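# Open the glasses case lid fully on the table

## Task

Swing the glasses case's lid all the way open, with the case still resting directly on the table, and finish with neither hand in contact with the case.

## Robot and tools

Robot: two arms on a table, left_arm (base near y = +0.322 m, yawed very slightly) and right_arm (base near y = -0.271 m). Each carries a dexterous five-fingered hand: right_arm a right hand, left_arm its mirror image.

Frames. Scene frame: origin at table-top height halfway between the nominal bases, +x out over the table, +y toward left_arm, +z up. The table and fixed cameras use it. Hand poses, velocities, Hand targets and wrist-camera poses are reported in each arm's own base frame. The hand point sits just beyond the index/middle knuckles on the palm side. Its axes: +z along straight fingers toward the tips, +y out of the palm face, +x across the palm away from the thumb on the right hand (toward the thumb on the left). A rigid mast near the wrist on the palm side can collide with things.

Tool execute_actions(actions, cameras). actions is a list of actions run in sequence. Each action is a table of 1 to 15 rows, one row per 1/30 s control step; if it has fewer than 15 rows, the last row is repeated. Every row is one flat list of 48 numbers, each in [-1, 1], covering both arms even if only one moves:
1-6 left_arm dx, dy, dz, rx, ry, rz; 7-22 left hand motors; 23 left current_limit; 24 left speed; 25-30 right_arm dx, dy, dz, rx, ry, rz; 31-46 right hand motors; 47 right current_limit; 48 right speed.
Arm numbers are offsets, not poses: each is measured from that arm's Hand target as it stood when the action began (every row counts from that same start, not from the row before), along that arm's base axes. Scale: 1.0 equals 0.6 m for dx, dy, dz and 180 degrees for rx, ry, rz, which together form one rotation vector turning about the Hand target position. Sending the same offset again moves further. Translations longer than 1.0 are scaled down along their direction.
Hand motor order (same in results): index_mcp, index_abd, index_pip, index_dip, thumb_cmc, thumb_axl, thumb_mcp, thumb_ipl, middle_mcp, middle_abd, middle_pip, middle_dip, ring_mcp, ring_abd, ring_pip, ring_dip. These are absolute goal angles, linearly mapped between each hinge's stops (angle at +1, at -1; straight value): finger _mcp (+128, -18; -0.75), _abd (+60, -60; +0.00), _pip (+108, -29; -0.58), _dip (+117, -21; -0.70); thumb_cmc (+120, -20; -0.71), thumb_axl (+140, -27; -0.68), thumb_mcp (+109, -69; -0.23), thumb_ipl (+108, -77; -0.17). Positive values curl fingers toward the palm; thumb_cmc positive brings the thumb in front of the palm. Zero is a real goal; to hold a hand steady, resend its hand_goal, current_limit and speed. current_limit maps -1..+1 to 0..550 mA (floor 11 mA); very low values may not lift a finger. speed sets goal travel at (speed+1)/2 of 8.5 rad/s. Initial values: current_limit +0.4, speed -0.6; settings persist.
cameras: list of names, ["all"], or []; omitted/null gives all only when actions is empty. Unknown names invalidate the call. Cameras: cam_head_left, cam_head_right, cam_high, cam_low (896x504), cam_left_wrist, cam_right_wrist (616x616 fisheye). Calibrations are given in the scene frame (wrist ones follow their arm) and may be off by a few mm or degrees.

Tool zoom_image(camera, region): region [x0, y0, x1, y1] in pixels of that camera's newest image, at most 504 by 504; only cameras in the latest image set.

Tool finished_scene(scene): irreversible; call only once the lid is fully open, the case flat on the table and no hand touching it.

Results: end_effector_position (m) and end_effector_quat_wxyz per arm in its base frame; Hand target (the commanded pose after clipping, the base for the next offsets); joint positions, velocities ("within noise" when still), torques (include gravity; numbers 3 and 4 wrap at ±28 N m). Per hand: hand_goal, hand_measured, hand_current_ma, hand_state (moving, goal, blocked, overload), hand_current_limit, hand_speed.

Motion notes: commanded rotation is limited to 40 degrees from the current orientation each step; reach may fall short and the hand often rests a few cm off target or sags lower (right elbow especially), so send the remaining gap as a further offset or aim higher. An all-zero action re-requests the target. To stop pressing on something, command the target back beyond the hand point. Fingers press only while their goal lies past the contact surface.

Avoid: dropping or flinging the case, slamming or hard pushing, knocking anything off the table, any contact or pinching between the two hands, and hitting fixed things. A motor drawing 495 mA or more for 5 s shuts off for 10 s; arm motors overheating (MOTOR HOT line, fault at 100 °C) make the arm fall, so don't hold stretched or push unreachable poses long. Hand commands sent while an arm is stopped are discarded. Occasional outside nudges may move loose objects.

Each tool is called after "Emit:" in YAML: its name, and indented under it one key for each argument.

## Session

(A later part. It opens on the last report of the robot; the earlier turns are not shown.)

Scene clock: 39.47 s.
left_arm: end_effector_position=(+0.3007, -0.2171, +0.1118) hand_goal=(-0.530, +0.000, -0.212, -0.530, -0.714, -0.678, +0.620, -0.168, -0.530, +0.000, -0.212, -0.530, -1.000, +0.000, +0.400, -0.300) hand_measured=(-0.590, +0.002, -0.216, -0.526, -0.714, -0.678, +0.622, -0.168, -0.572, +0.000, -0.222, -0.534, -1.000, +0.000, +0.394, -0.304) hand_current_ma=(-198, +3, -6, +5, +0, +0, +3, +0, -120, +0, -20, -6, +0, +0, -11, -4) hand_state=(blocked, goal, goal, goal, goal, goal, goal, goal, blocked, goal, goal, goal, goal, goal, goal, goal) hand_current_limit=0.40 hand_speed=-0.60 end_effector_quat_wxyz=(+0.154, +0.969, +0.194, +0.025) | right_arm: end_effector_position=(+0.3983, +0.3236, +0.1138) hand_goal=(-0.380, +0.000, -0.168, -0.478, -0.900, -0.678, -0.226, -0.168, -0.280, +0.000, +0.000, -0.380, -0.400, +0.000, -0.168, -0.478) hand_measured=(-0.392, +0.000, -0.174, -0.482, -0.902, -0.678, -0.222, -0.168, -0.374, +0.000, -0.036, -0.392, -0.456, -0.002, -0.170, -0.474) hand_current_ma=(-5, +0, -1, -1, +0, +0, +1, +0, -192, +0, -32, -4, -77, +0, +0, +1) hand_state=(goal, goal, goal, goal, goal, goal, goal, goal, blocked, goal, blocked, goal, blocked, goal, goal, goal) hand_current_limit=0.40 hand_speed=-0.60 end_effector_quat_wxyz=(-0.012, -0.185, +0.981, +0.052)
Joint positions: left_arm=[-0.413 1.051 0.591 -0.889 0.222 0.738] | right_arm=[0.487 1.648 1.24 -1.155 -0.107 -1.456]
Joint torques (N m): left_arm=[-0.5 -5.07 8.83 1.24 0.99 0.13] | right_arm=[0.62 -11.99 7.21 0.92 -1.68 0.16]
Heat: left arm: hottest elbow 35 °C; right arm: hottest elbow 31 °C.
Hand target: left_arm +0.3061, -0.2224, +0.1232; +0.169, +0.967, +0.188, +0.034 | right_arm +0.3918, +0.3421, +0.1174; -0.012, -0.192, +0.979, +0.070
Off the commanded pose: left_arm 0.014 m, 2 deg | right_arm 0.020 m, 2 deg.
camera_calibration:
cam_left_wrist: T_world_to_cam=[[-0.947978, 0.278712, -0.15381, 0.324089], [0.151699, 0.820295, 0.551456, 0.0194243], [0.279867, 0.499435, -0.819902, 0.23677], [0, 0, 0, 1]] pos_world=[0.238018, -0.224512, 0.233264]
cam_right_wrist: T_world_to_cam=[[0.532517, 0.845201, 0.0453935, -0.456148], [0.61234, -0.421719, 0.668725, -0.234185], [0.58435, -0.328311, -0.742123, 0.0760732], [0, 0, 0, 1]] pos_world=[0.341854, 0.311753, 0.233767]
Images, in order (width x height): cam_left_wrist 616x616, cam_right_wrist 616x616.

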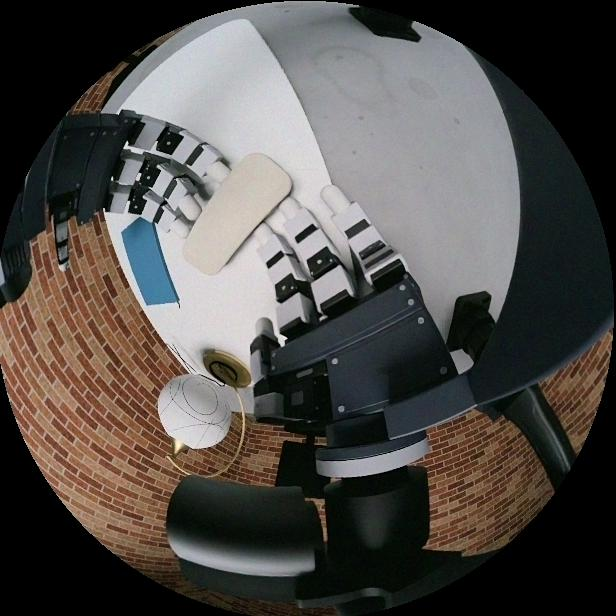

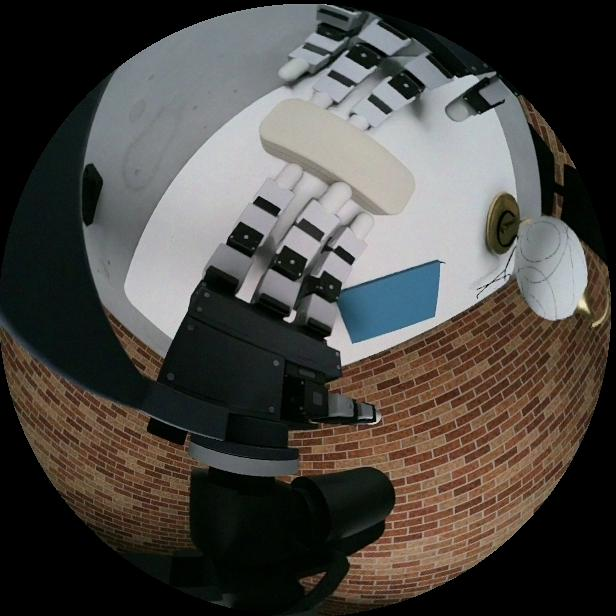

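Emit:
execute_actions:
  actions:
    - [[0,0,0,0,0,0,-0.59,0,-0.212,-0.53,-0.714,-0.678,0.62,-0.168,-0.57,0,-0.212,-0.53,-1,0,0.4,-0.3,0.4,-0.6,0,0,0,0,0,0,-0.45,0,-0.168,-0.478,-0.9,-0.678,-0.226,-0.168,-0.56,0,-0.1,-0.33,-0.49,0,-0.168,-0.478,0.4,-0.6]]
    - [[0,0,0,0,0,0,-0.59,0,-0.212,-0.53,-0.714,-0.678,0.62,-0.168,-0.57,0,-0.212,-0.53,-1,0,0.4,-0.3,0.4,-0.6,0,0,0,0,0,0,-0.66,0,-0.168,-0.478,-0.9,-0.678,-0.226,-0.168,-0.78,0,0,-0.1,-0.66,0,-0.168,-0.478,0.4,-0.6]]
  cameras: ["cam_left_wrist","cam_right_wrist"]

Emit:
zoom_image:
  camera: "cam_right_wrist"
  region: [230, 90, 430, 290]

Emit:
zoom_image:
  camera: "cam_left_wrist"
  region: [150, 120, 310, 280]

Scene clock: 41.30 s.
left_arm: end_effector_position=(+0.2996, -0.2192, +0.1139) hand_goal=(-0.590, +0.000, -0.212, -0.530, -0.714, -0.678, +0.620, -0.168, -0.570, +0.000, -0.212, -0.530, -1.000, +0.000, +0.400, -0.300) hand_measured=(-0.608, -0.002, -0.214, -0.528, -0.714, -0.678, +0.622, -0.168, -0.580, +0.000, -0.218, -0.532, -1.000, +0.000, +0.394, -0.304) hand_current_ma=(-41, -2, -1, +2, +0, +0, +3, +0, -18, +0, -8, -2, +0, +0, -11, -4) hand_state=(goal, goal, goal, goal, goal, goal, goal, goal, goal, goal, goal, goal, goal, goal, goal, goal) hand_current_limit=0.40 hand_speed=-0.60 end_effector_quat_wxyz=(+0.160, +0.968, +0.192, +0.022) | right_arm: end_effector_position=(+0.3922, +0.3347, +0.1170) hand_goal=(-0.660, +0.000, -0.168, -0.478, -0.900, -0.678, -0.226, -0.168, -0.780, +0.000, +0.000, -0.100, -0.660, +0.000, -0.168, -0.478) hand_measured=(-0.636, +0.000, -0.156, -0.470, -0.902, -0.678, -0.222, -0.168, -0.778, -0.004, -0.006, -0.104, -0.658, +0.000, -0.170, -0.480) hand_current_ma=(+16, +0, +5, +2, +0, +0, +1, +0, +0, +0, -1, +0, +0, +0, +0, +0) hand_state=(blocked, goal, goal, goal, goal, goal, goal, goal, goal, goal, goal, goal, goal, goal, goal, goal) hand_current_limit=0.40 hand_speed=-0.60 end_effector_quat_wxyz=(-0.015, -0.189, +0.979, +0.068)
Joint positions: left_arm=[-0.413 1.048 0.591 -0.889 0.237 0.738] | right_arm=[0.502 1.648 1.239 -1.15 -0.139 -1.449]
Joint torques (N m): left_arm=[-0.79 -4.48 8.88 1.11 0.42 0.14] | right_arm=[-0.62 -11.93 7.3 0.73 -0.32 0.09]
Heat: left arm: hottest elbow 35 °C; right arm: hottest elbow 31 °C.
Hand target: left_arm +0.3061, -0.2224, +0.1232; +0.169, +0.967, +0.188, +0.034 | right_arm +0.3919, +0.3421, +0.1174; -0.012, -0.192, +0.979, +0.070
Off the commanded pose: left_arm 0.012 m, 2 deg | right_arm 0.007 m, 1 deg.
camera_calibration:
cam_left_wrist: T_world_to_cam=[[-0.947576, 0.279598, -0.154677, 0.324048], [0.1561, 0.827443, 0.539417, 0.0218425], [0.278807, 0.486994, -0.82771, 0.238274], [0, 0, 0, 1]] pos_world=[0.237218, -0.224715, 0.235563]
cam_right_wrist: T_world_to_cam=[[0.525106, 0.84861, 0.0642188, -0.46286], [0.624469, -0.435478, 0.648381, -0.22559], [0.578188, -0.300366, -0.758603, 0.0806084], [0, 0, 0, 1]] pos_world=[0.337318, 0.31876, 0.237142]
Images, in order (width x height): cam_left_wrist 616x616, cam_right_wrist 616x616.

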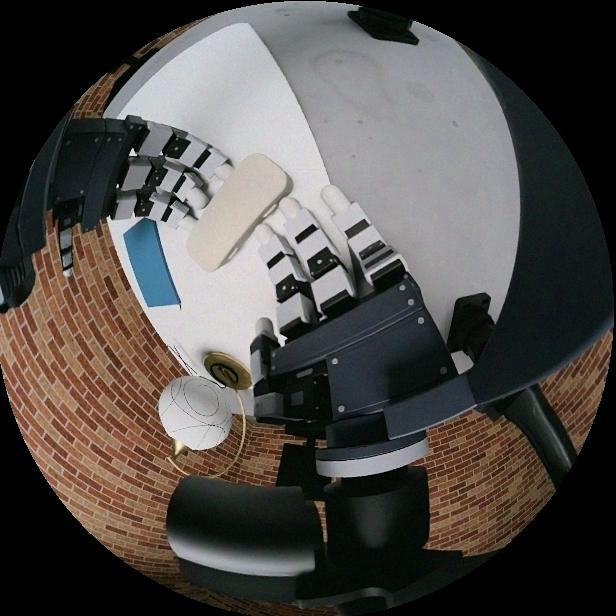

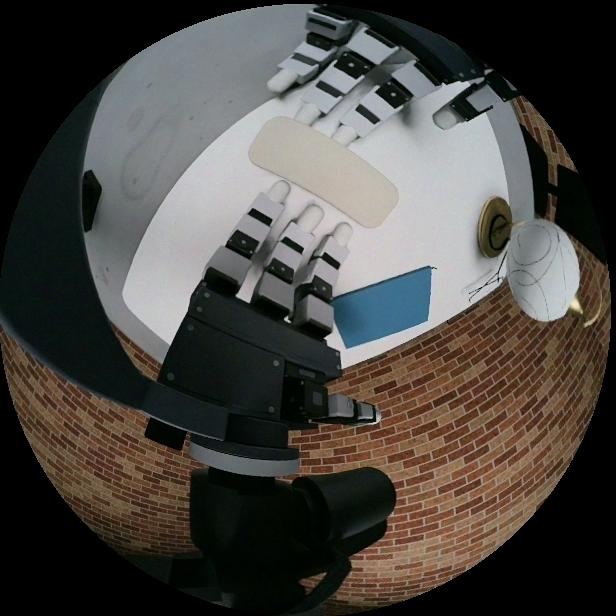

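Scaled by 2.520 from the camera's 616x616 image, which has a finer 880x880 frame.

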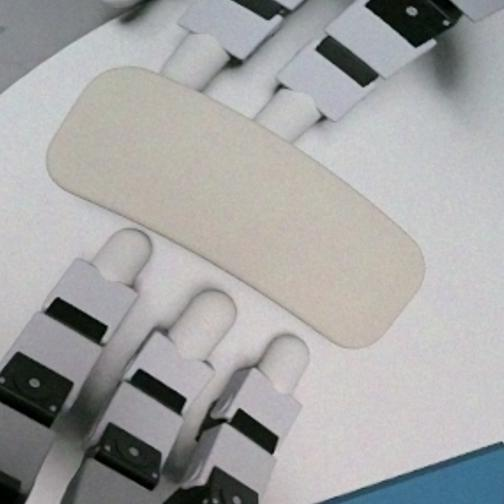

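Scaled by 3.150 from the camera's 616x616 image, which has a finer 880x880 frame.

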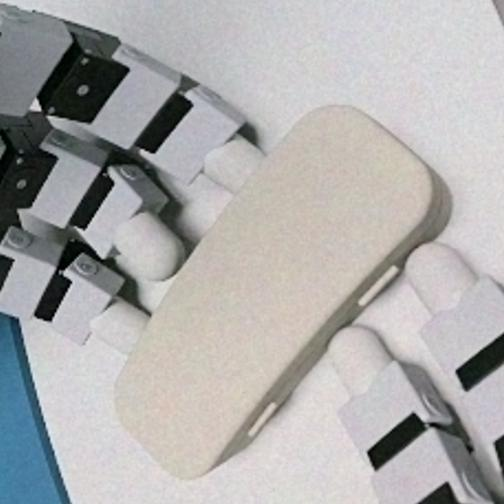

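Emit:
execute_actions:
  actions:
    - [[0,0,0,0,0,0,-0.59,0,-0.212,-0.53,-0.714,-0.678,0.62,-0.168,-0.57,0,-0.212,-0.53,-1,0,0.4,-0.3,0.4,-0.6,-0.006,0.0148,0.015,0,0,0,-0.65,0,-0.168,-0.478,-0.9,-0.678,-0.226,-0.168,-0.78,0,-0.1,-0.119,-0.65,0,-0.168,-0.478,0.4,-0.6]]
    - [[0,0,0,0,0,0,-0.59,0,-0.212,-0.53,-0.714,-0.678,0.62,-0.168,-0.57,0,-0.212,-0.53,-1,0,0.4,-0.3,0.4,-0.6,-0.0015,0.0037,-0.005,0,0,0,-0.63,0,-0.168,-0.478,-0.9,-0.678,-0.226,-0.168,-0.78,0,-0.197,-0.119,-0.63,0,-0.168,-0.478,0.4,-0.6]]
  cameras: ["cam_left_wrist","cam_right_wrist"]

Emit:
zoom_image:
  camera: "cam_right_wrist"
  region: [230, 90, 430, 290]

Emit:
zoom_image:
  camera: "cam_left_wrist"
  region: [150, 120, 310, 280]

Scene clock: 42.80 s.
left_arm: end_effector_position=(+0.2996, -0.2191, +0.1138) hand_goal=(-0.590, +0.000, -0.212, -0.530, -0.714, -0.678, +0.620, -0.168, -0.570, +0.000, -0.212, -0.530, -1.000, +0.000, +0.400, -0.300) hand_measured=(-0.608, -0.002, -0.214, -0.528, -0.714, -0.678, +0.622, -0.168, -0.580, +0.000, -0.218, -0.532, -1.000, +0.000, +0.394, -0.304) hand_current_ma=(-41, -2, -1, +2, +0, +0, +3, +0, -18, +0, -8, -2, +0, +0, -11, -4) hand_state=(goal, goal, goal, goal, goal, goal, goal, goal, goal, goal, goal, goal, goal, goal, goal, goal) hand_current_limit=0.40 hand_speed=-0.60 end_effector_quat_wxyz=(+0.160, +0.968, +0.193, +0.022) | right_arm: end_effector_position=(+0.3906, +0.3383, +0.1171) hand_goal=(-0.630, +0.000, -0.168, -0.478, -0.900, -0.678, -0.226, -0.168, -0.780, +0.000, -0.198, -0.120, -0.630, +0.000, -0.168, -0.478) hand_measured=(-0.630, +0.000, -0.160, -0.470, -0.902, -0.678, -0.222, -0.168, -0.780, -0.004, -0.196, -0.118, -0.658, +0.000, -0.170, -0.478) hand_current_ma=(+0, +0, +3, +2, +0, +0, +1, +0, +0, +0, +0, +0, -21, +0, +0, +0) hand_state=(goal, goal, goal, goal, goal, goal, goal, goal, goal, goal, goal, goal, blocked, goal, goal, goal) hand_current_limit=0.40 hand_speed=-0.60 end_effector_quat_wxyz=(-0.015, -0.186, +0.980, +0.066)
Joint positions: left_arm=[-0.413 1.048 0.591 -0.889 0.236 0.738] | right_arm=[0.513 1.646 1.239 -1.15 -0.134 -1.433]
Joint torques (N m): left_arm=[0.56 -4.89 8.91 1.22 0.41 0.14] | right_arm=[0.62 -12.1 8.23 0.23 -0.5 0.19]
Heat: left arm: hottest elbow 35 °C; right arm: hottest elbow 31 °C.
Hand target: left_arm +0.3061, -0.2224, +0.1232; +0.169, +0.967, +0.188, +0.034 | right_arm +0.3873, +0.3532, +0.1234; -0.012, -0.192, +0.979, +0.070
Off the commanded pose: left_arm 0.012 m, 2 deg | right_arm 0.017 m, 1 deg.
camera_calibration:
cam_left_wrist: T_world_to_cam=[[-0.947576, 0.279558, -0.15475, 0.324056], [0.155926, 0.827282, 0.539714, 0.0217774], [0.278903, 0.48729, -0.827503, 0.238269], [0, 0, 0, 1]] pos_world=[0.237218, -0.224715, 0.235563]
cam_right_wrist: T_world_to_cam=[[0.530108, 0.845714, 0.0612669, -0.465622], [0.620744, -0.436284, 0.651409, -0.22178], [0.577635, -0.307286, -0.756249, 0.0849567], [0, 0, 0, 1]] pos_world=[0.335425, 0.32313, 0.237245]
Images, in order (width x height): cam_left_wrist 616x616, cam_right_wrist 616x616.

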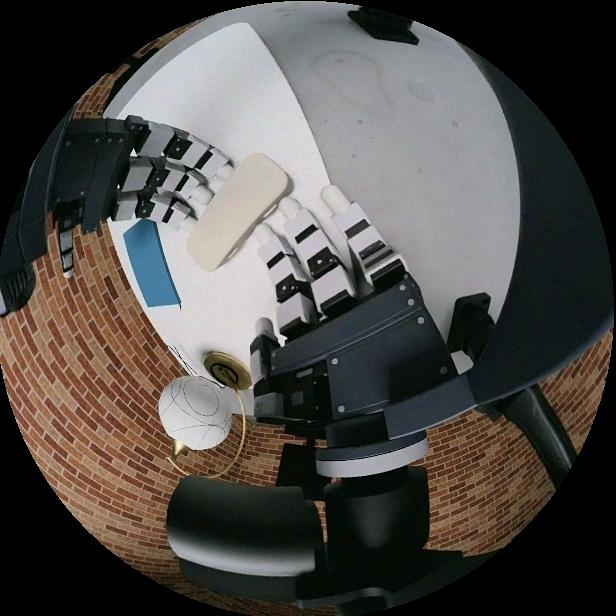

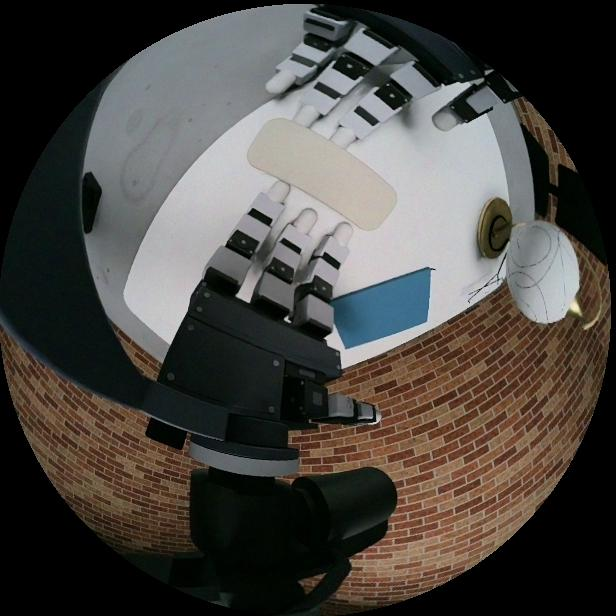

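Scaled by 2.520 from the camera's 616x616 image, which has a finer 880x880 frame.

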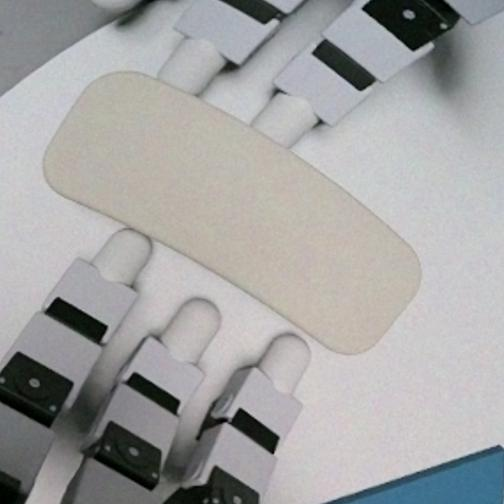

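Scaled by 3.150 from the camera's 616x616 image, which has a finer 880x880 frame.

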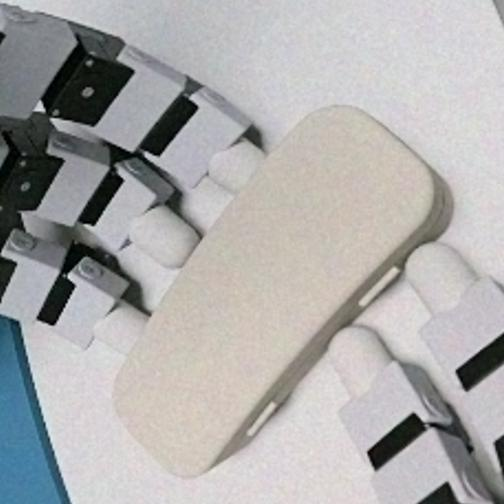

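Emit:
execute_actions:
  actions:
    - [[0,0,0,0,0,0,-0.57,0,-0.212,-0.53,-0.714,-0.678,0.62,-0.168,-0.54,0,-0.212,-0.53,-1,0,0.4,-0.3,0.4,-0.6,-0.001,0.003,0,0,0,0,-0.58,0,-0.168,-0.478,-0.9,-0.678,-0.226,-0.168,-0.68,0,-0.15,-0.119,-0.58,0,-0.168,-0.478,0.4,-0.6]]
    - [[0,0,0,0,0,0,-0.55,0,-0.212,-0.53,-0.714,-0.678,0.62,-0.168,-0.53,0,-0.212,-0.53,-1,0,0.4,-0.3,0.4,-0.6,0,0,0,0,0,0,-0.55,0,-0.168,-0.478,-0.9,-0.678,-0.226,-0.168,-0.58,0,-0.15,-0.119,-0.54,0,-0.168,-0.478,0.4,-0.6]]
  cameras: ["cam_left_wrist","cam_right_wrist"]

Emit:
zoom_image:
  camera: "cam_right_wrist"
  region: [230, 90, 430, 290]

Emit:
zoom_image:
  camera: "cam_left_wrist"
  region: [150, 120, 310, 280]

Scene clock: 44.27 s.
left_arm: end_effector_position=(+0.2999, -0.2186, +0.1135) hand_goal=(-0.550, +0.000, -0.212, -0.530, -0.714, -0.678, +0.620, -0.168, -0.530, +0.000, -0.212, -0.530, -1.000, +0.000, +0.400, -0.300) hand_measured=(-0.596, +0.002, -0.216, -0.528, -0.714, -0.678, +0.622, -0.168, -0.568, +0.002, -0.218, -0.532, -1.000, +0.000, +0.394, -0.304) hand_current_ma=(-141, +1, -6, +1, +0, +0, +3, +0, -112, +3, -10, -2, +0, +0, -11, -4) hand_state=(blocked, goal, goal, goal, goal, goal, goal, goal, blocked, goal, goal, goal, goal, goal, goal, goal) hand_current_limit=0.40 hand_speed=-0.60 end_effector_quat_wxyz=(+0.158, +0.968, +0.193, +0.023) | right_arm: end_effector_position=(+0.3914, +0.3369, +0.1156) hand_goal=(-0.550, +0.000, -0.168, -0.478, -0.900, -0.678, -0.226, -0.168, -0.580, +0.000, -0.150, -0.120, -0.540, +0.000, -0.168, -0.478) hand_measured=(-0.558, +0.000, -0.168, -0.476, -0.902, -0.678, -0.222, -0.168, -0.640, -0.004, -0.162, -0.124, -0.616, -0.002, -0.184, -0.482) hand_current_ma=(-3, +0, +0, +0, +0, +0, +1, +0, -88, +0, -4, +0, -135, +0, -8, -1) hand_state=(goal, goal, goal, goal, goal, goal, goal, goal, blocked, goal, goal, goal, blocked, goal, goal, goal) hand_current_limit=0.40 hand_speed=-0.60 end_effector_quat_wxyz=(-0.013, -0.186, +0.981, +0.059)
Joint positions: left_arm=[-0.413 1.048 0.591 -0.889 0.232 0.738] | right_arm=[0.514 1.647 1.239 -1.15 -0.121 -1.431]
Joint torques (N m): left_arm=[0.03 -4.19 9.22 1.24 0.56 0.16] | right_arm=[0.85 -12.04 8.31 0.23 -1.06 0.22]
Heat: left arm: hottest elbow 35 °C; right arm: hottest elbow 31 °C.
Hand target: left_arm +0.3061, -0.2224, +0.1232; +0.169, +0.967, +0.188, +0.034 | right_arm +0.3867, +0.3550, +0.1234; -0.012, -0.192, +0.979, +0.070
Off the commanded pose: left_arm 0.012 m, 2 deg | right_arm 0.020 m, 1 deg.
camera_calibration:
cam_left_wrist: T_world_to_cam=[[-0.947583, 0.279265, -0.155232, 0.32419], [0.154276, 0.82537, 0.543106, 0.0210971], [0.279794, 0.49069, -0.82519, 0.23776], [0, 0, 0, 1]] pos_world=[0.237418, -0.224614, 0.235064]
cam_right_wrist: T_world_to_cam=[[0.530227, 0.846102, 0.0544993, -0.464209], [0.616532, -0.428891, 0.660258, -0.223785], [0.58202, -0.316486, -0.749059, 0.0834429], [0, 0, 0, 1]] pos_world=[0.335541, 0.323197, 0.235559]
Images, in order (width x height): cam_left_wrist 616x616, cam_right_wrist 616x616.

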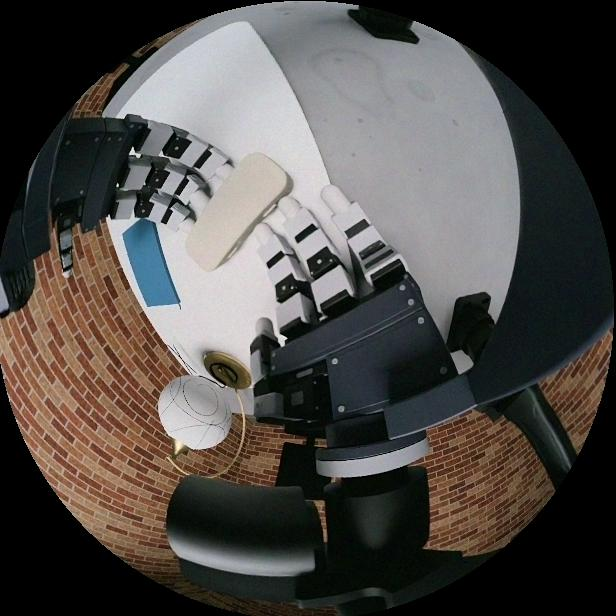

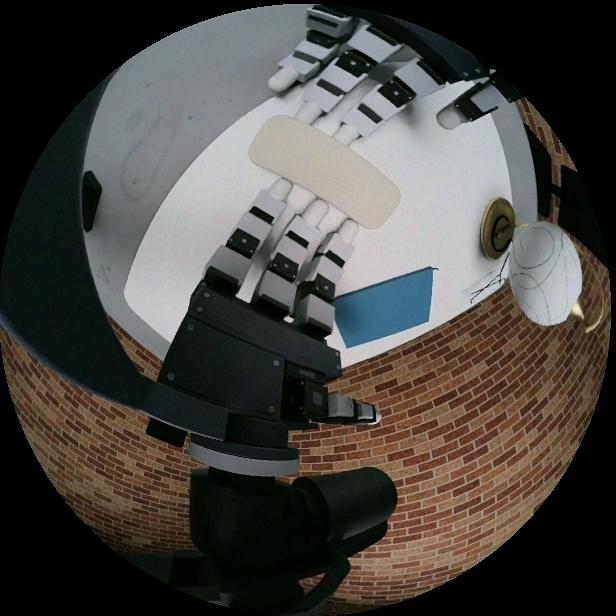

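Scaled by 2.520 from the camera's 616x616 image, which has a finer 880x880 frame.

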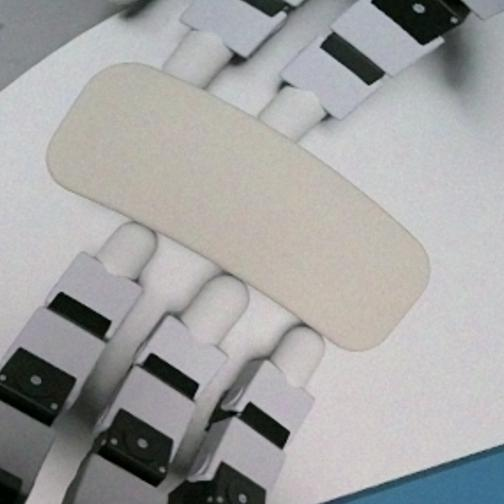

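Scaled by 3.150 from the camera's 616x616 image, which has a finer 880x880 frame.

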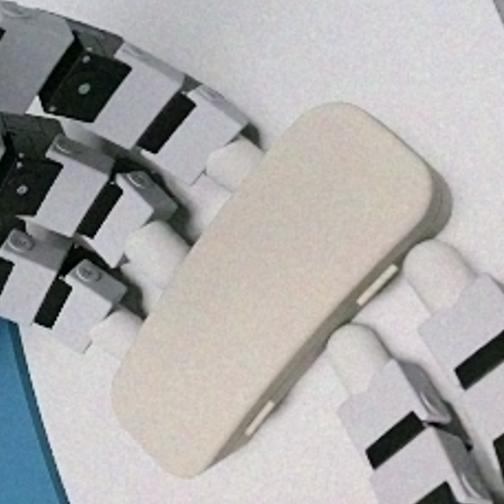

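Emit:
execute_actions:
  actions:
    - [[0,0,0,0,0,0,-0.53,0,-0.212,-0.53,-0.714,-0.678,0.62,-0.168,-0.51,0,-0.212,-0.53,-1,0,0.4,-0.3,0.4,-0.6,-0.001,0.003,0,0,0,0,-0.48,0,-0.168,-0.478,-0.9,-0.678,-0.226,-0.168,-0.5,0,-0.15,-0.119,-0.52,0,-0.168,-0.478,0.4,-0.6]]
    - [[0,0,0,0,0,0,-0.53,0,-0.212,-0.53,-0.714,-0.678,0.62,-0.168,-0.51,0,-0.212,-0.53,-1,0,0.4,-0.3,0.4,-0.6,0,0,0,0,0,0,-0.46,0,-0.168,-0.478,-0.9,-0.678,-0.226,-0.168,-0.5,0,-0.09,-0.119,-0.5,0,-0.168,-0.478,0.4,-0.6]]
  cameras: ["cam_left_wrist","cam_right_wrist"]

Emit:
zoom_image:
  camera: "cam_right_wrist"
  region: [230, 90, 430, 290]

Emit:
zoom_image:
  camera: "cam_left_wrist"
  region: [150, 120, 310, 280]

Scene clock: 45.77 s.
left_arm: end_effector_position=(+0.3001, -0.2177, +0.1129) hand_goal=(-0.530, +0.000, -0.212, -0.530, -0.714, -0.678, +0.620, -0.168, -0.510, +0.000, -0.212, -0.530, -1.000, +0.000, +0.400, -0.300) hand_measured=(-0.592, +0.006, -0.216, -0.526, -0.714, -0.678, +0.622, -0.168, -0.558, +0.006, -0.222, -0.534, -1.000, +0.000, +0.394, -0.304) hand_current_ma=(-205, +7, -7, +5, +0, +0, +3, +0, -145, +7, -19, -5, +0, +0, -11, -4) hand_state=(blocked, goal, goal, goal, goal, goal, goal, goal, blocked, goal, goal, goal, goal, goal, goal, goal) hand_current_limit=0.40 hand_speed=-0.60 end_effector_quat_wxyz=(+0.156, +0.968, +0.193, +0.024) | right_arm: end_effector_position=(+0.3928, +0.3352, +0.1143) hand_goal=(-0.460, +0.000, -0.168, -0.478, -0.900, -0.678, -0.226, -0.168, -0.500, +0.000, -0.090, -0.120, -0.500, +0.000, -0.168, -0.478) hand_measured=(-0.494, +0.000, -0.174, -0.480, -0.902, -0.678, -0.222, -0.168, -0.590, -0.004, -0.134, -0.128, -0.582, -0.006, -0.184, -0.482) hand_current_ma=(-33, +0, -2, +0, +0, +0, +1, +0, -177, +0, -46, -2, -153, -1, -8, +0) hand_state=(blocked, goal, goal, goal, goal, goal, goal, goal, blocked, goal, blocked, goal, blocked, goal, goal, goal) hand_current_limit=0.40 hand_speed=-0.60 end_effector_quat_wxyz=(-0.011, -0.184, +0.981, +0.054)
Joint positions: left_arm=[-0.413 1.048 0.591 -0.891 0.227 0.738] | right_arm=[0.514 1.647 1.239 -1.15 -0.109 -1.427]
Joint torques (N m): left_arm=[-0.56 -4.25 9.01 1.44 0.82 0.17] | right_arm=[1.26 -11.99 8.35 0.23 -1.56 0.21]
Heat: left arm: hottest elbow 35 °C; right arm: hottest elbow 31 °C.
Hand target: left_arm +0.3060, -0.2223, +0.1232; +0.169, +0.967, +0.188, +0.034 | right_arm +0.3861, +0.3568, +0.1234; -0.012, -0.192, +0.979, +0.070
Off the commanded pose: left_arm 0.013 m, 2 deg | right_arm 0.024 m, 2 deg.
camera_calibration:
cam_left_wrist: T_world_to_cam=[[-0.947817, 0.278935, -0.154393, 0.32381], [0.1529, 0.822651, 0.547601, 0.0199746], [0.279757, 0.495419, -0.822372, 0.237494], [0, 0, 0, 1]] pos_world=[0.237418, -0.224413, 0.234364]
cam_right_wrist: T_world_to_cam=[[0.533579, 0.844373, 0.0482441, -0.463443], [0.611018, -0.424301, 0.668301, -0.224822], [0.584765, -0.327114, -0.742325, 0.0829339], [0, 0, 0, 1]] pos_world=[0.336157, 0.323055, 0.234171]
Images, in order (width x height): cam_left_wrist 616x616, cam_right_wrist 616x616.

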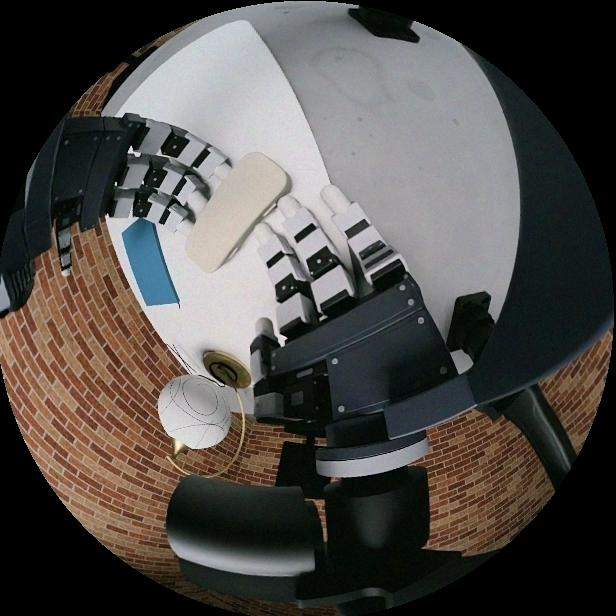

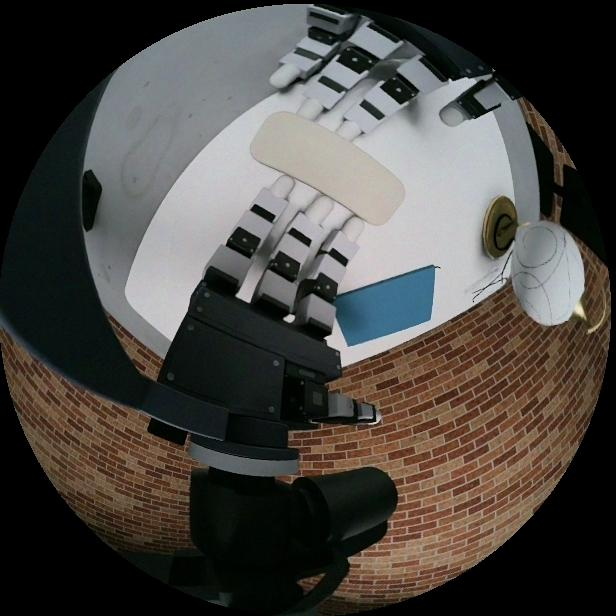

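Scaled by 2.520 from the camera's 616x616 image, which has a finer 880x880 frame.

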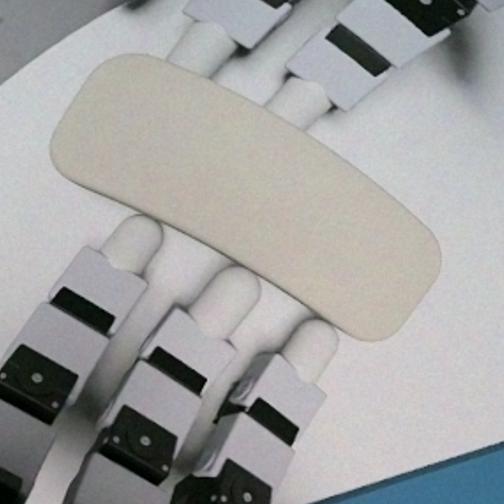

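Scaled by 3.150 from the camera's 616x616 image, which has a finer 880x880 frame.

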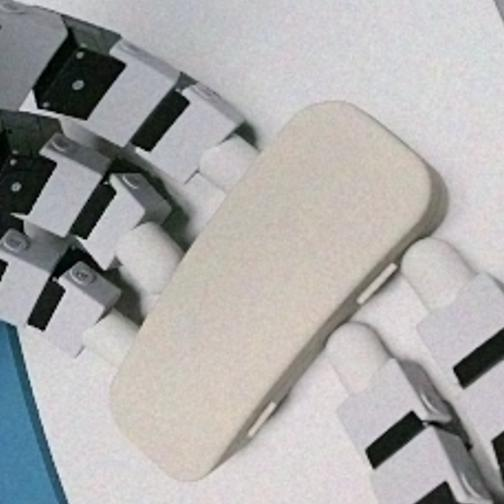

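Emit:
execute_actions:
  actions:
    - [[0,0,0,0,0,0,-0.53,0,-0.212,-0.53,-0.714,-0.678,0.62,-0.168,-0.51,0,-0.212,-0.53,-1,0,0.4,-0.3,0.4,-0.6,0,0,0,0,0,0,-0.44,0,-0.168,-0.478,-0.9,-0.678,-0.226,-0.168,-0.46,0,-0.03,-0.119,-0.48,0,-0.168,-0.478,0.4,-0.6]]
    - [[0,0,0,0,0,0,-0.53,0,-0.212,-0.53,-0.714,-0.678,0.62,-0.168,-0.51,0,-0.212,-0.53,-1,0,0.4,-0.3,0.4,-0.6,0,0,0,0,0,0,-0.44,0,-0.168,-0.478,-0.9,-0.678,-0.226,-0.168,-0.46,0,0.03,-0.08,-0.48,0,-0.168,-0.478,0.4,-0.6]]
  cameras: ["cam_left_wrist","cam_right_wrist"]

Emit:
zoom_image:
  camera: "cam_right_wrist"
  region: [230, 90, 430, 290]

Emit:
zoom_image:
  camera: "cam_left_wrist"
  region: [150, 120, 310, 280]

Scene clock: 47.33 s.
left_arm: end_effector_position=(+0.2996, -0.2170, +0.1122) hand_goal=(-0.530, +0.000, -0.212, -0.530, -0.714, -0.678, +0.620, -0.168, -0.510, +0.000, -0.212, -0.530, -1.000, +0.000, +0.400, -0.300) hand_measured=(-0.592, +0.006, -0.214, -0.522, -0.714, -0.678, +0.622, -0.168, -0.554, +0.006, -0.222, -0.534, -1.000, +0.000, +0.394, -0.304) hand_current_ma=(-205, +7, -2, +12, +0, +0, +3, +0, -132, +7, -19, -5, +0, +0, -11, -4) hand_state=(blocked, goal, goal, goal, goal, goal, goal, goal, blocked, goal, goal, goal, goal, goal, goal, goal) hand_current_limit=0.40 hand_speed=-0.60 end_effector_quat_wxyz=(+0.154, +0.969, +0.194, +0.024) | right_arm: end_effector_position=(+0.3932, +0.3344, +0.1138) hand_goal=(-0.440, +0.000, -0.168, -0.478, -0.900, -0.678, -0.226, -0.168, -0.460, +0.000, +0.030, -0.080, -0.480, +0.000, -0.168, -0.478) hand_measured=(-0.460, +0.000, -0.174, -0.480, -0.902, -0.678, -0.222, -0.168, -0.554, -0.004, +0.000, -0.088, -0.562, -0.008, -0.184, -0.478) hand_current_ma=(-12, +0, -2, +0, +0, +0, +1, +0, -191, +0, -24, -2, -151, -2, -8, +0) hand_state=(goal, goal, goal, goal, goal, goal, goal, goal, blocked, goal, blocked, goal, blocked, goal, goal, goal) hand_current_limit=0.40 hand_speed=-0.60 end_effector_quat_wxyz=(-0.010, -0.184, +0.982, +0.051)
Joint positions: left_arm=[-0.413 1.048 0.591 -0.894 0.224 0.738] | right_arm=[0.514 1.647 1.239 -1.15 -0.104 -1.427]
Joint torques (N m): left_arm=[0.38 -5.01 8.77 1.44 0.95 0.18] | right_arm=[1.08 -12.04 8.36 0.23 -1.78 0.21]
Heat: left arm: hottest elbow 35 °C; right arm: hottest elbow 31 °C.
Hand target: left_arm +0.3061, -0.2224, +0.1232; +0.169, +0.967, +0.188, +0.034 | right_arm +0.3861, +0.3568, +0.1234; -0.012, -0.192, +0.979, +0.070
Off the commanded pose: left_arm 0.014 m, 2 deg | right_arm 0.025 m, 2 deg.
camera_calibration:
cam_left_wrist: T_world_to_cam=[[-0.948316, 0.278905, -0.151354, 0.323011], [0.153421, 0.820493, 0.550684, 0.0188528], [0.277773, 0.499001, -0.820877, 0.237984], [0, 0, 0, 1]] pos_world=[0.237318, -0.224312, 0.233863]
cam_right_wrist: T_world_to_cam=[[0.533575, 0.844514, 0.0457489, -0.462754], [0.609184, -0.421287, 0.671872, -0.225772], [0.586679, -0.330625, -0.739253, 0.0821337], [0, 0, 0, 1]] pos_world=[0.336264, 0.322843, 0.233578]
Images, in order (width x height): cam_left_wrist 616x616, cam_right_wrist 616x616.

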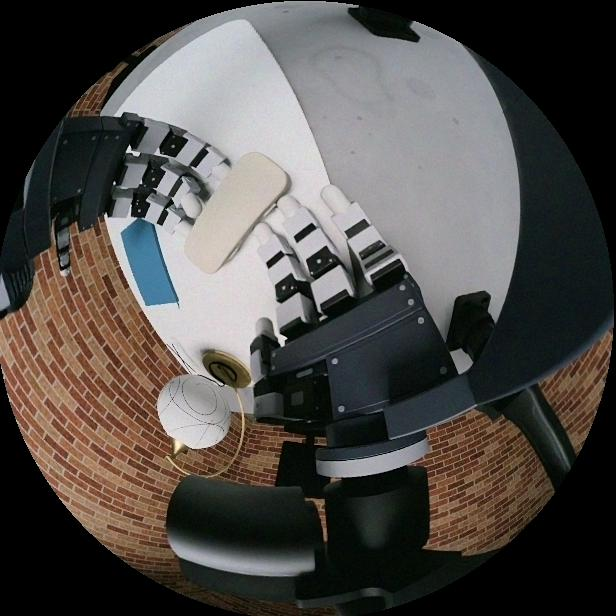

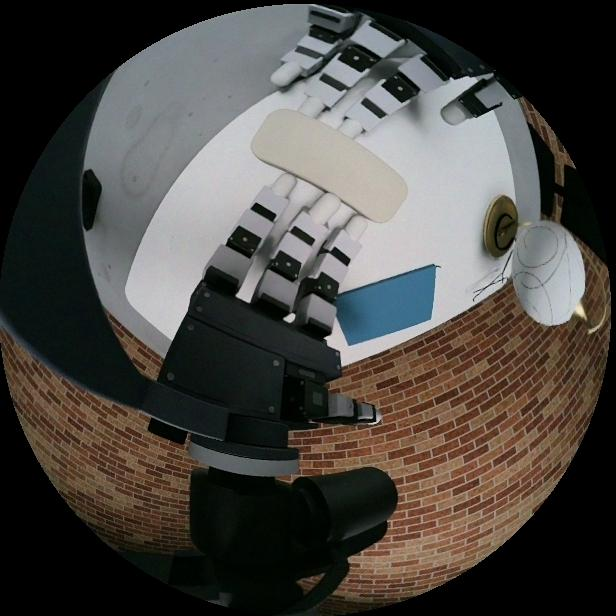

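Scaled by 2.520 from the camera's 616x616 image, which has a finer 880x880 frame.

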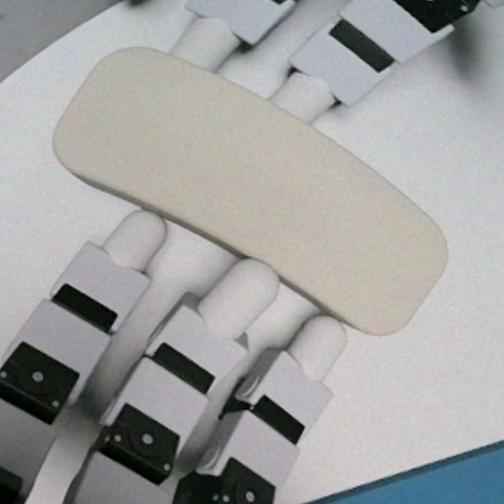

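Scaled by 3.150 from the camera's 616x616 image, which has a finer 880x880 frame.

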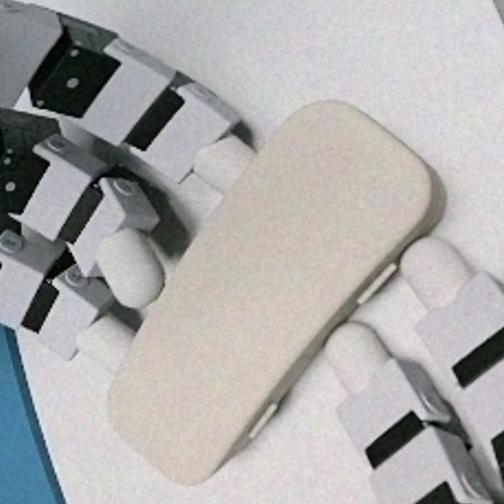

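Emit:
zoom_image:
  camera: "cam_right_wrist"
  region: [240, 150, 360, 230]

Scaled by 4.200 from the camera's 616x616 image, which has a finer 880x880 frame.

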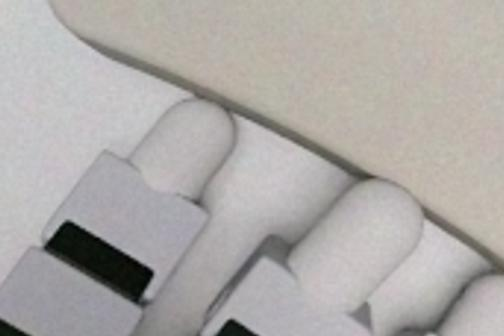

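Emit:
execute_actions:
  actions:
    - [[0,0,0,0,0,0,-0.53,0,-0.212,-0.53,-0.714,-0.678,0.62,-0.168,-0.51,0,-0.212,-0.53,-1,0,0.4,-0.3,0.4,-0.6,0,0,0,0,0,0,-0.46,0,-0.37,-0.58,-0.9,-0.678,-0.226,-0.168,-0.64,0,-0.08,-0.119,-0.48,0,-0.168,-0.478,0.4,-0.6]]
    - [[0,0,0,0,0,0,-0.5,0,-0.212,-0.53,-0.714,-0.678,0.62,-0.168,-0.49,0,-0.212,-0.53,-1,0,0.4,-0.3,0.4,-0.6,-0.002,0.006,0,0,0,0,-0.34,0,-0.37,-0.58,-0.9,-0.678,-0.226,-0.168,-0.66,0,-0.15,-0.14,-0.46,0,-0.168,-0.478,0.4,-0.6]]
    - [[0,0,0,0,0,0,-0.48,0,-0.212,-0.53,-0.714,-0.678,0.62,-0.168,-0.46,0,-0.212,-0.53,-1,0,0.4,-0.3,0.4,-0.6,-0.0,0.0,0,0,0,0,-0.30,0,-0.37,-0.58,-0.9,-0.678,-0.226,-0.168,-0.45,0,-0.15,-0.14,-0.44,0,-0.168,-0.478,0.4,-0.6]]
  cameras: ["cam_left_wrist","cam_right_wrist"]

Emit:
zoom_image:
  camera: "cam_right_wrist"
  region: [230, 90, 430, 290]

Emit:
zoom_image:
  camera: "cam_left_wrist"
  region: [150, 120, 310, 280]

Scene clock: 49.73 s.
left_arm: end_effector_position=(+0.2988, -0.2161, +0.1109) hand_goal=(-0.480, +0.000, -0.212, -0.530, -0.714, -0.678, +0.620, -0.168, -0.460, +0.000, -0.212, -0.530, -1.000, +0.000, +0.400, -0.300) hand_measured=(-0.568, +0.008, -0.222, -0.528, -0.714, -0.678, +0.622, -0.168, -0.522, +0.004, -0.226, -0.536, -1.000, +0.000, +0.394, -0.304) hand_current_ma=(-321, +10, -17, +3, +0, +0, +3, +0, -202, +3, -30, -9, +0, +0, -11, -4) hand_state=(blocked, goal, goal, goal, goal, goal, goal, goal, blocked, goal, goal, goal, goal, goal, goal, goal) hand_current_limit=0.40 hand_speed=-0.60 end_effector_quat_wxyz=(+0.151, +0.969, +0.194, +0.023) | right_arm: end_effector_position=(+0.3937, +0.3343, +0.1144) hand_goal=(-0.300, +0.000, -0.370, -0.580, -0.900, -0.678, -0.226, -0.168, -0.450, +0.000, -0.150, -0.140, -0.440, +0.000, -0.168, -0.478) hand_measured=(-0.336, -0.002, -0.382, -0.586, -0.902, -0.678, -0.222, -0.168, -0.544, -0.004, -0.168, -0.146, -0.548, -0.012, -0.214, -0.490) hand_current_ma=(-36, +0, -5, -1, +0, +0, +1, +0, -195, +0, -8, -1, -245, -3, -48, -5) hand_state=(blocked, goal, goal, goal, goal, goal, goal, goal, blocked, goal, goal, goal, blocked, goal, blocked, goal) hand_current_limit=0.40 hand_speed=-0.60 end_effector_quat_wxyz=(-0.009, -0.182, +0.982, +0.051)
Joint positions: left_arm=[-0.413 1.048 0.589 -0.896 0.221 0.738] | right_arm=[0.514 1.645 1.239 -1.15 -0.102 -1.423]
Joint torques (N m): left_arm=[-1.14 -3.84 8.99 1.37 1.03 0.12] | right_arm=[1.79 -11.81 8.5 0.27 -1.82 0.24]
Heat: left arm: hottest elbow 36 °C; right arm: hottest elbow 31 °C.
Hand target: left_arm +0.3060, -0.2224, +0.1232; +0.169, +0.967, +0.187, +0.034 | right_arm +0.3849, +0.3604, +0.1234; -0.012, -0.192, +0.979, +0.070
Off the commanded pose: left_arm 0.016 m, 3 deg | right_arm 0.029 m, 3 deg.
camera_calibration:
cam_left_wrist: T_world_to_cam=[[-0.948837, 0.278925, -0.148016, 0.321579], [0.154139, 0.818242, 0.553825, 0.0179128], [0.275588, 0.502675, -0.819371, 0.237845], [0, 0, 0, 1]] pos_world=[0.236818, -0.223912, 0.232561]
cam_right_wrist: T_world_to_cam=[[0.537383, 0.842075, 0.0461526, -0.463684], [0.606281, -0.423789, 0.672924, -0.22468], [0.586211, -0.333636, -0.738271, 0.0832888], [0, 0, 0, 1]] pos_world=[0.33657, 0.323028, 0.234082]
Images, in order (width x height): cam_left_wrist 616x616, cam_right_wrist 616x616.

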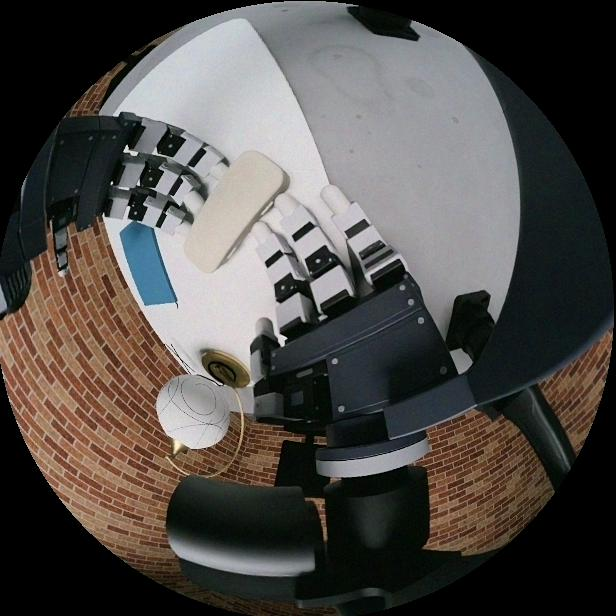

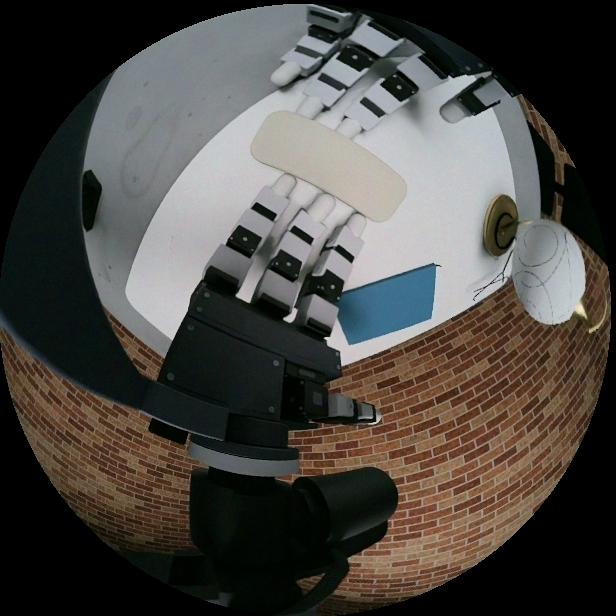

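Scaled by 2.520 from the camera's 616x616 image, which has a finer 880x880 frame.

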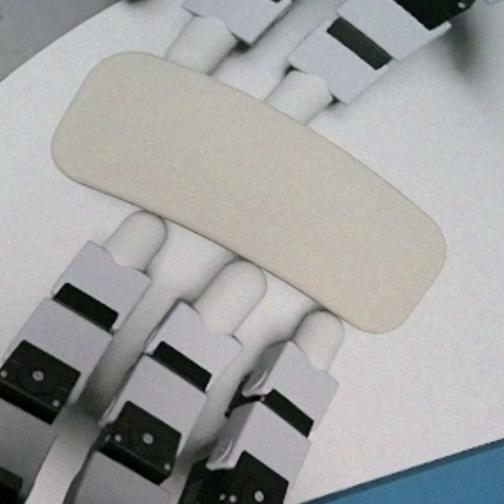

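Scaled by 3.150 from the camera's 616x616 image, which has a finer 880x880 frame.

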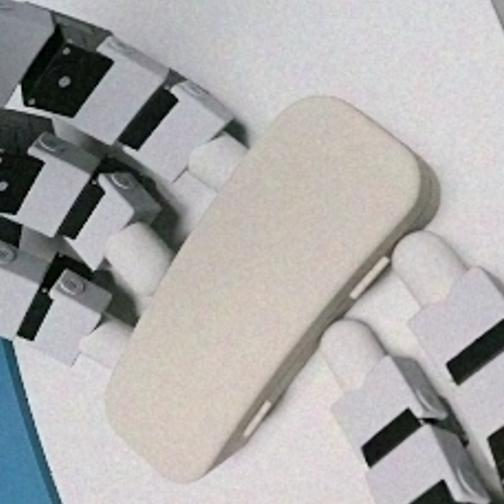

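Emit:
execute_actions:
  actions:
    - [[0,0,0,0,0,0,-0.48,0,-0.212,-0.53,-0.714,-0.678,0.62,-0.168,-0.46,0,-0.212,-0.53,-1,0,0.4,-0.3,0.4,-0.6,0,0,0,0,0,0,-0.2,0,-0.37,-0.58,-0.9,-0.678,-0.226,-0.168,-0.35,0,-0.12,-0.14,-0.44,0,-0.168,-0.478,0.4,-0.6]]
    - [[0,0,0,0,0,0,-0.48,0,-0.212,-0.53,-0.714,-0.678,0.62,-0.168,-0.46,0,-0.212,-0.53,-1,0,0.4,-0.3,0.4,-0.6,0,0,0,0,0,0,-0.2,0,-0.37,-0.58,-0.9,-0.678,-0.226,-0.168,-0.30,0,-0.06,-0.14,-0.44,0,-0.168,-0.478,0.4,-0.6]]
  cameras: ["cam_left_wrist","cam_right_wrist"]

Emit:
zoom_image:
  camera: "cam_right_wrist"
  region: [230, 90, 430, 290]

Emit:
zoom_image:
  camera: "cam_left_wrist"
  region: [150, 120, 310, 280]

Scene clock: 51.20 s.
left_arm: end_effector_position=(+0.2982, -0.2149, +0.1105) hand_goal=(-0.480, +0.000, -0.212, -0.530, -0.714, -0.678, +0.620, -0.168, -0.460, +0.000, -0.212, -0.530, -1.000, +0.000, +0.400, -0.300) hand_measured=(-0.568, +0.010, -0.222, -0.530, -0.714, -0.678, +0.622, -0.168, -0.510, +0.004, -0.226, -0.536, -1.000, +0.000, +0.394, -0.304) hand_current_ma=(-321, +16, -17, +1, +0, +0, +3, +0, -158, +3, -30, -9, +0, +0, -11, -4) hand_state=(blocked, goal, goal, goal, goal, goal, goal, goal, blocked, goal, goal, goal, goal, goal, goal, goal) hand_current_limit=0.40 hand_speed=-0.60 end_effector_quat_wxyz=(+0.149, +0.969, +0.195, +0.022) | right_arm: end_effector_position=(+0.3956, +0.3324, +0.1137) hand_goal=(-0.200, +0.000, -0.370, -0.580, -0.900, -0.678, -0.226, -0.168, -0.300, +0.000, -0.060, -0.140, -0.440, +0.000, -0.168, -0.478) hand_measured=(-0.242, -0.004, -0.392, -0.592, -0.902, -0.678, -0.222, -0.168, -0.316, -0.004, -0.066, -0.144, -0.526, -0.018, -0.194, -0.482) hand_current_ma=(-46, +0, -13, -5, +0, +0, +1, +0, -8, +0, -2, +0, -162, -8, -17, -1) hand_state=(blocked, goal, blocked, goal, goal, goal, goal, goal, goal, goal, goal, goal, blocked, goal, blocked, goal) hand_current_limit=0.40 hand_speed=-0.60 end_effector_quat_wxyz=(-0.008, -0.178, +0.983, +0.047)
Joint positions: left_arm=[-0.412 1.046 0.589 -0.902 0.219 0.738] | right_arm=[0.512 1.645 1.239 -1.15 -0.095 -1.417]
Joint torques (N m): left_arm=[-0.56 -5.42 9.06 1.59 1.1 0.13] | right_arm=[1.96 -11.81 8.49 0.25 -2.13 0.18]
Heat: left arm: hottest elbow 36 °C; right arm: hottest elbow 31 °C.
Hand target: left_arm +0.3060, -0.2225, +0.1232; +0.169, +0.967, +0.187, +0.034 | right_arm +0.3849, +0.3604, +0.1234; -0.012, -0.192, +0.979, +0.070
Off the commanded pose: left_arm 0.017 m, 3 deg | right_arm 0.032 m, 3 deg.
camera_calibration:
cam_left_wrist: T_world_to_cam=[[-0.949821, 0.277595, -0.144159, 0.320136], [0.15427, 0.816655, 0.556126, 0.0166591], [0.272106, 0.50598, -0.8185, 0.238819], [0, 0, 0, 1]] pos_world=[0.236518, -0.223311, 0.232359]
cam_right_wrist: T_world_to_cam=[[0.544015, 0.838007, 0.042343, -0.463906], [0.600802, -0.424261, 0.677524, -0.224343], [0.585734, -0.343143, -0.734281, 0.0839581], [0, 0, 0, 1]] pos_world=[0.33798, 0.322386, 0.23329]
Images, in order (width x height): cam_left_wrist 616x616, cam_right_wrist 616x616.

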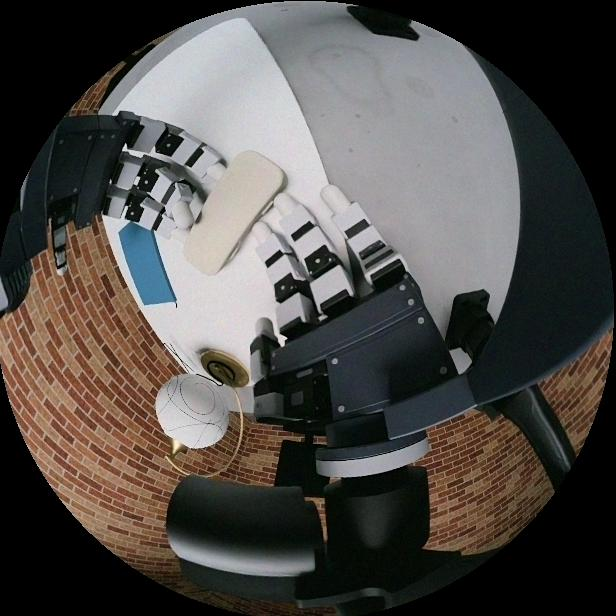

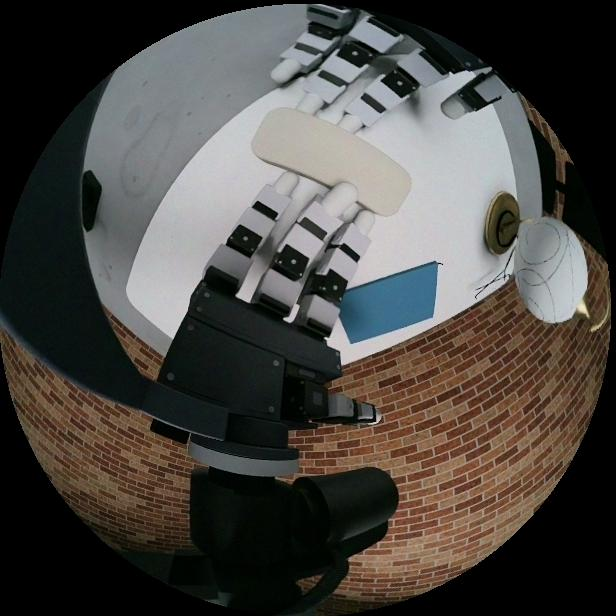

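Scaled by 2.520 from the camera's 616x616 image, which has a finer 880x880 frame.

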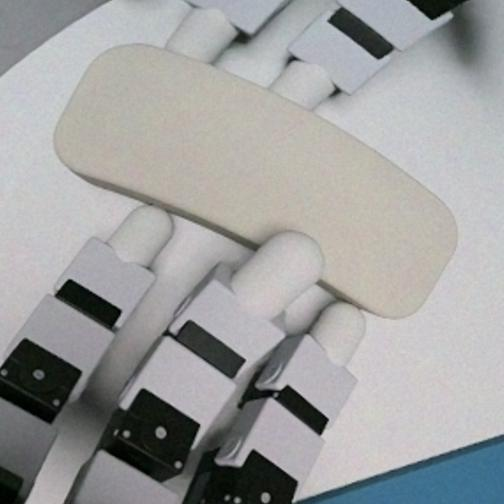

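Scaled by 3.150 from the camera's 616x616 image, which has a finer 880x880 frame.

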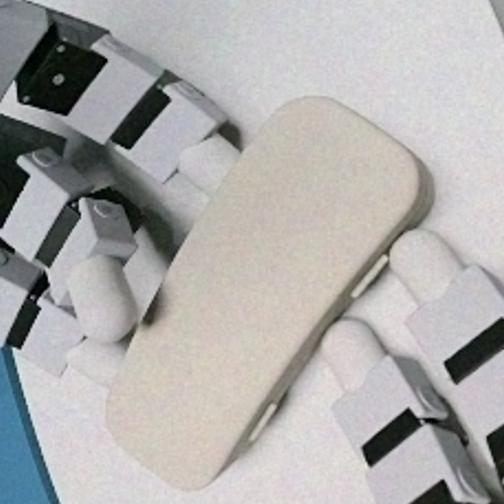

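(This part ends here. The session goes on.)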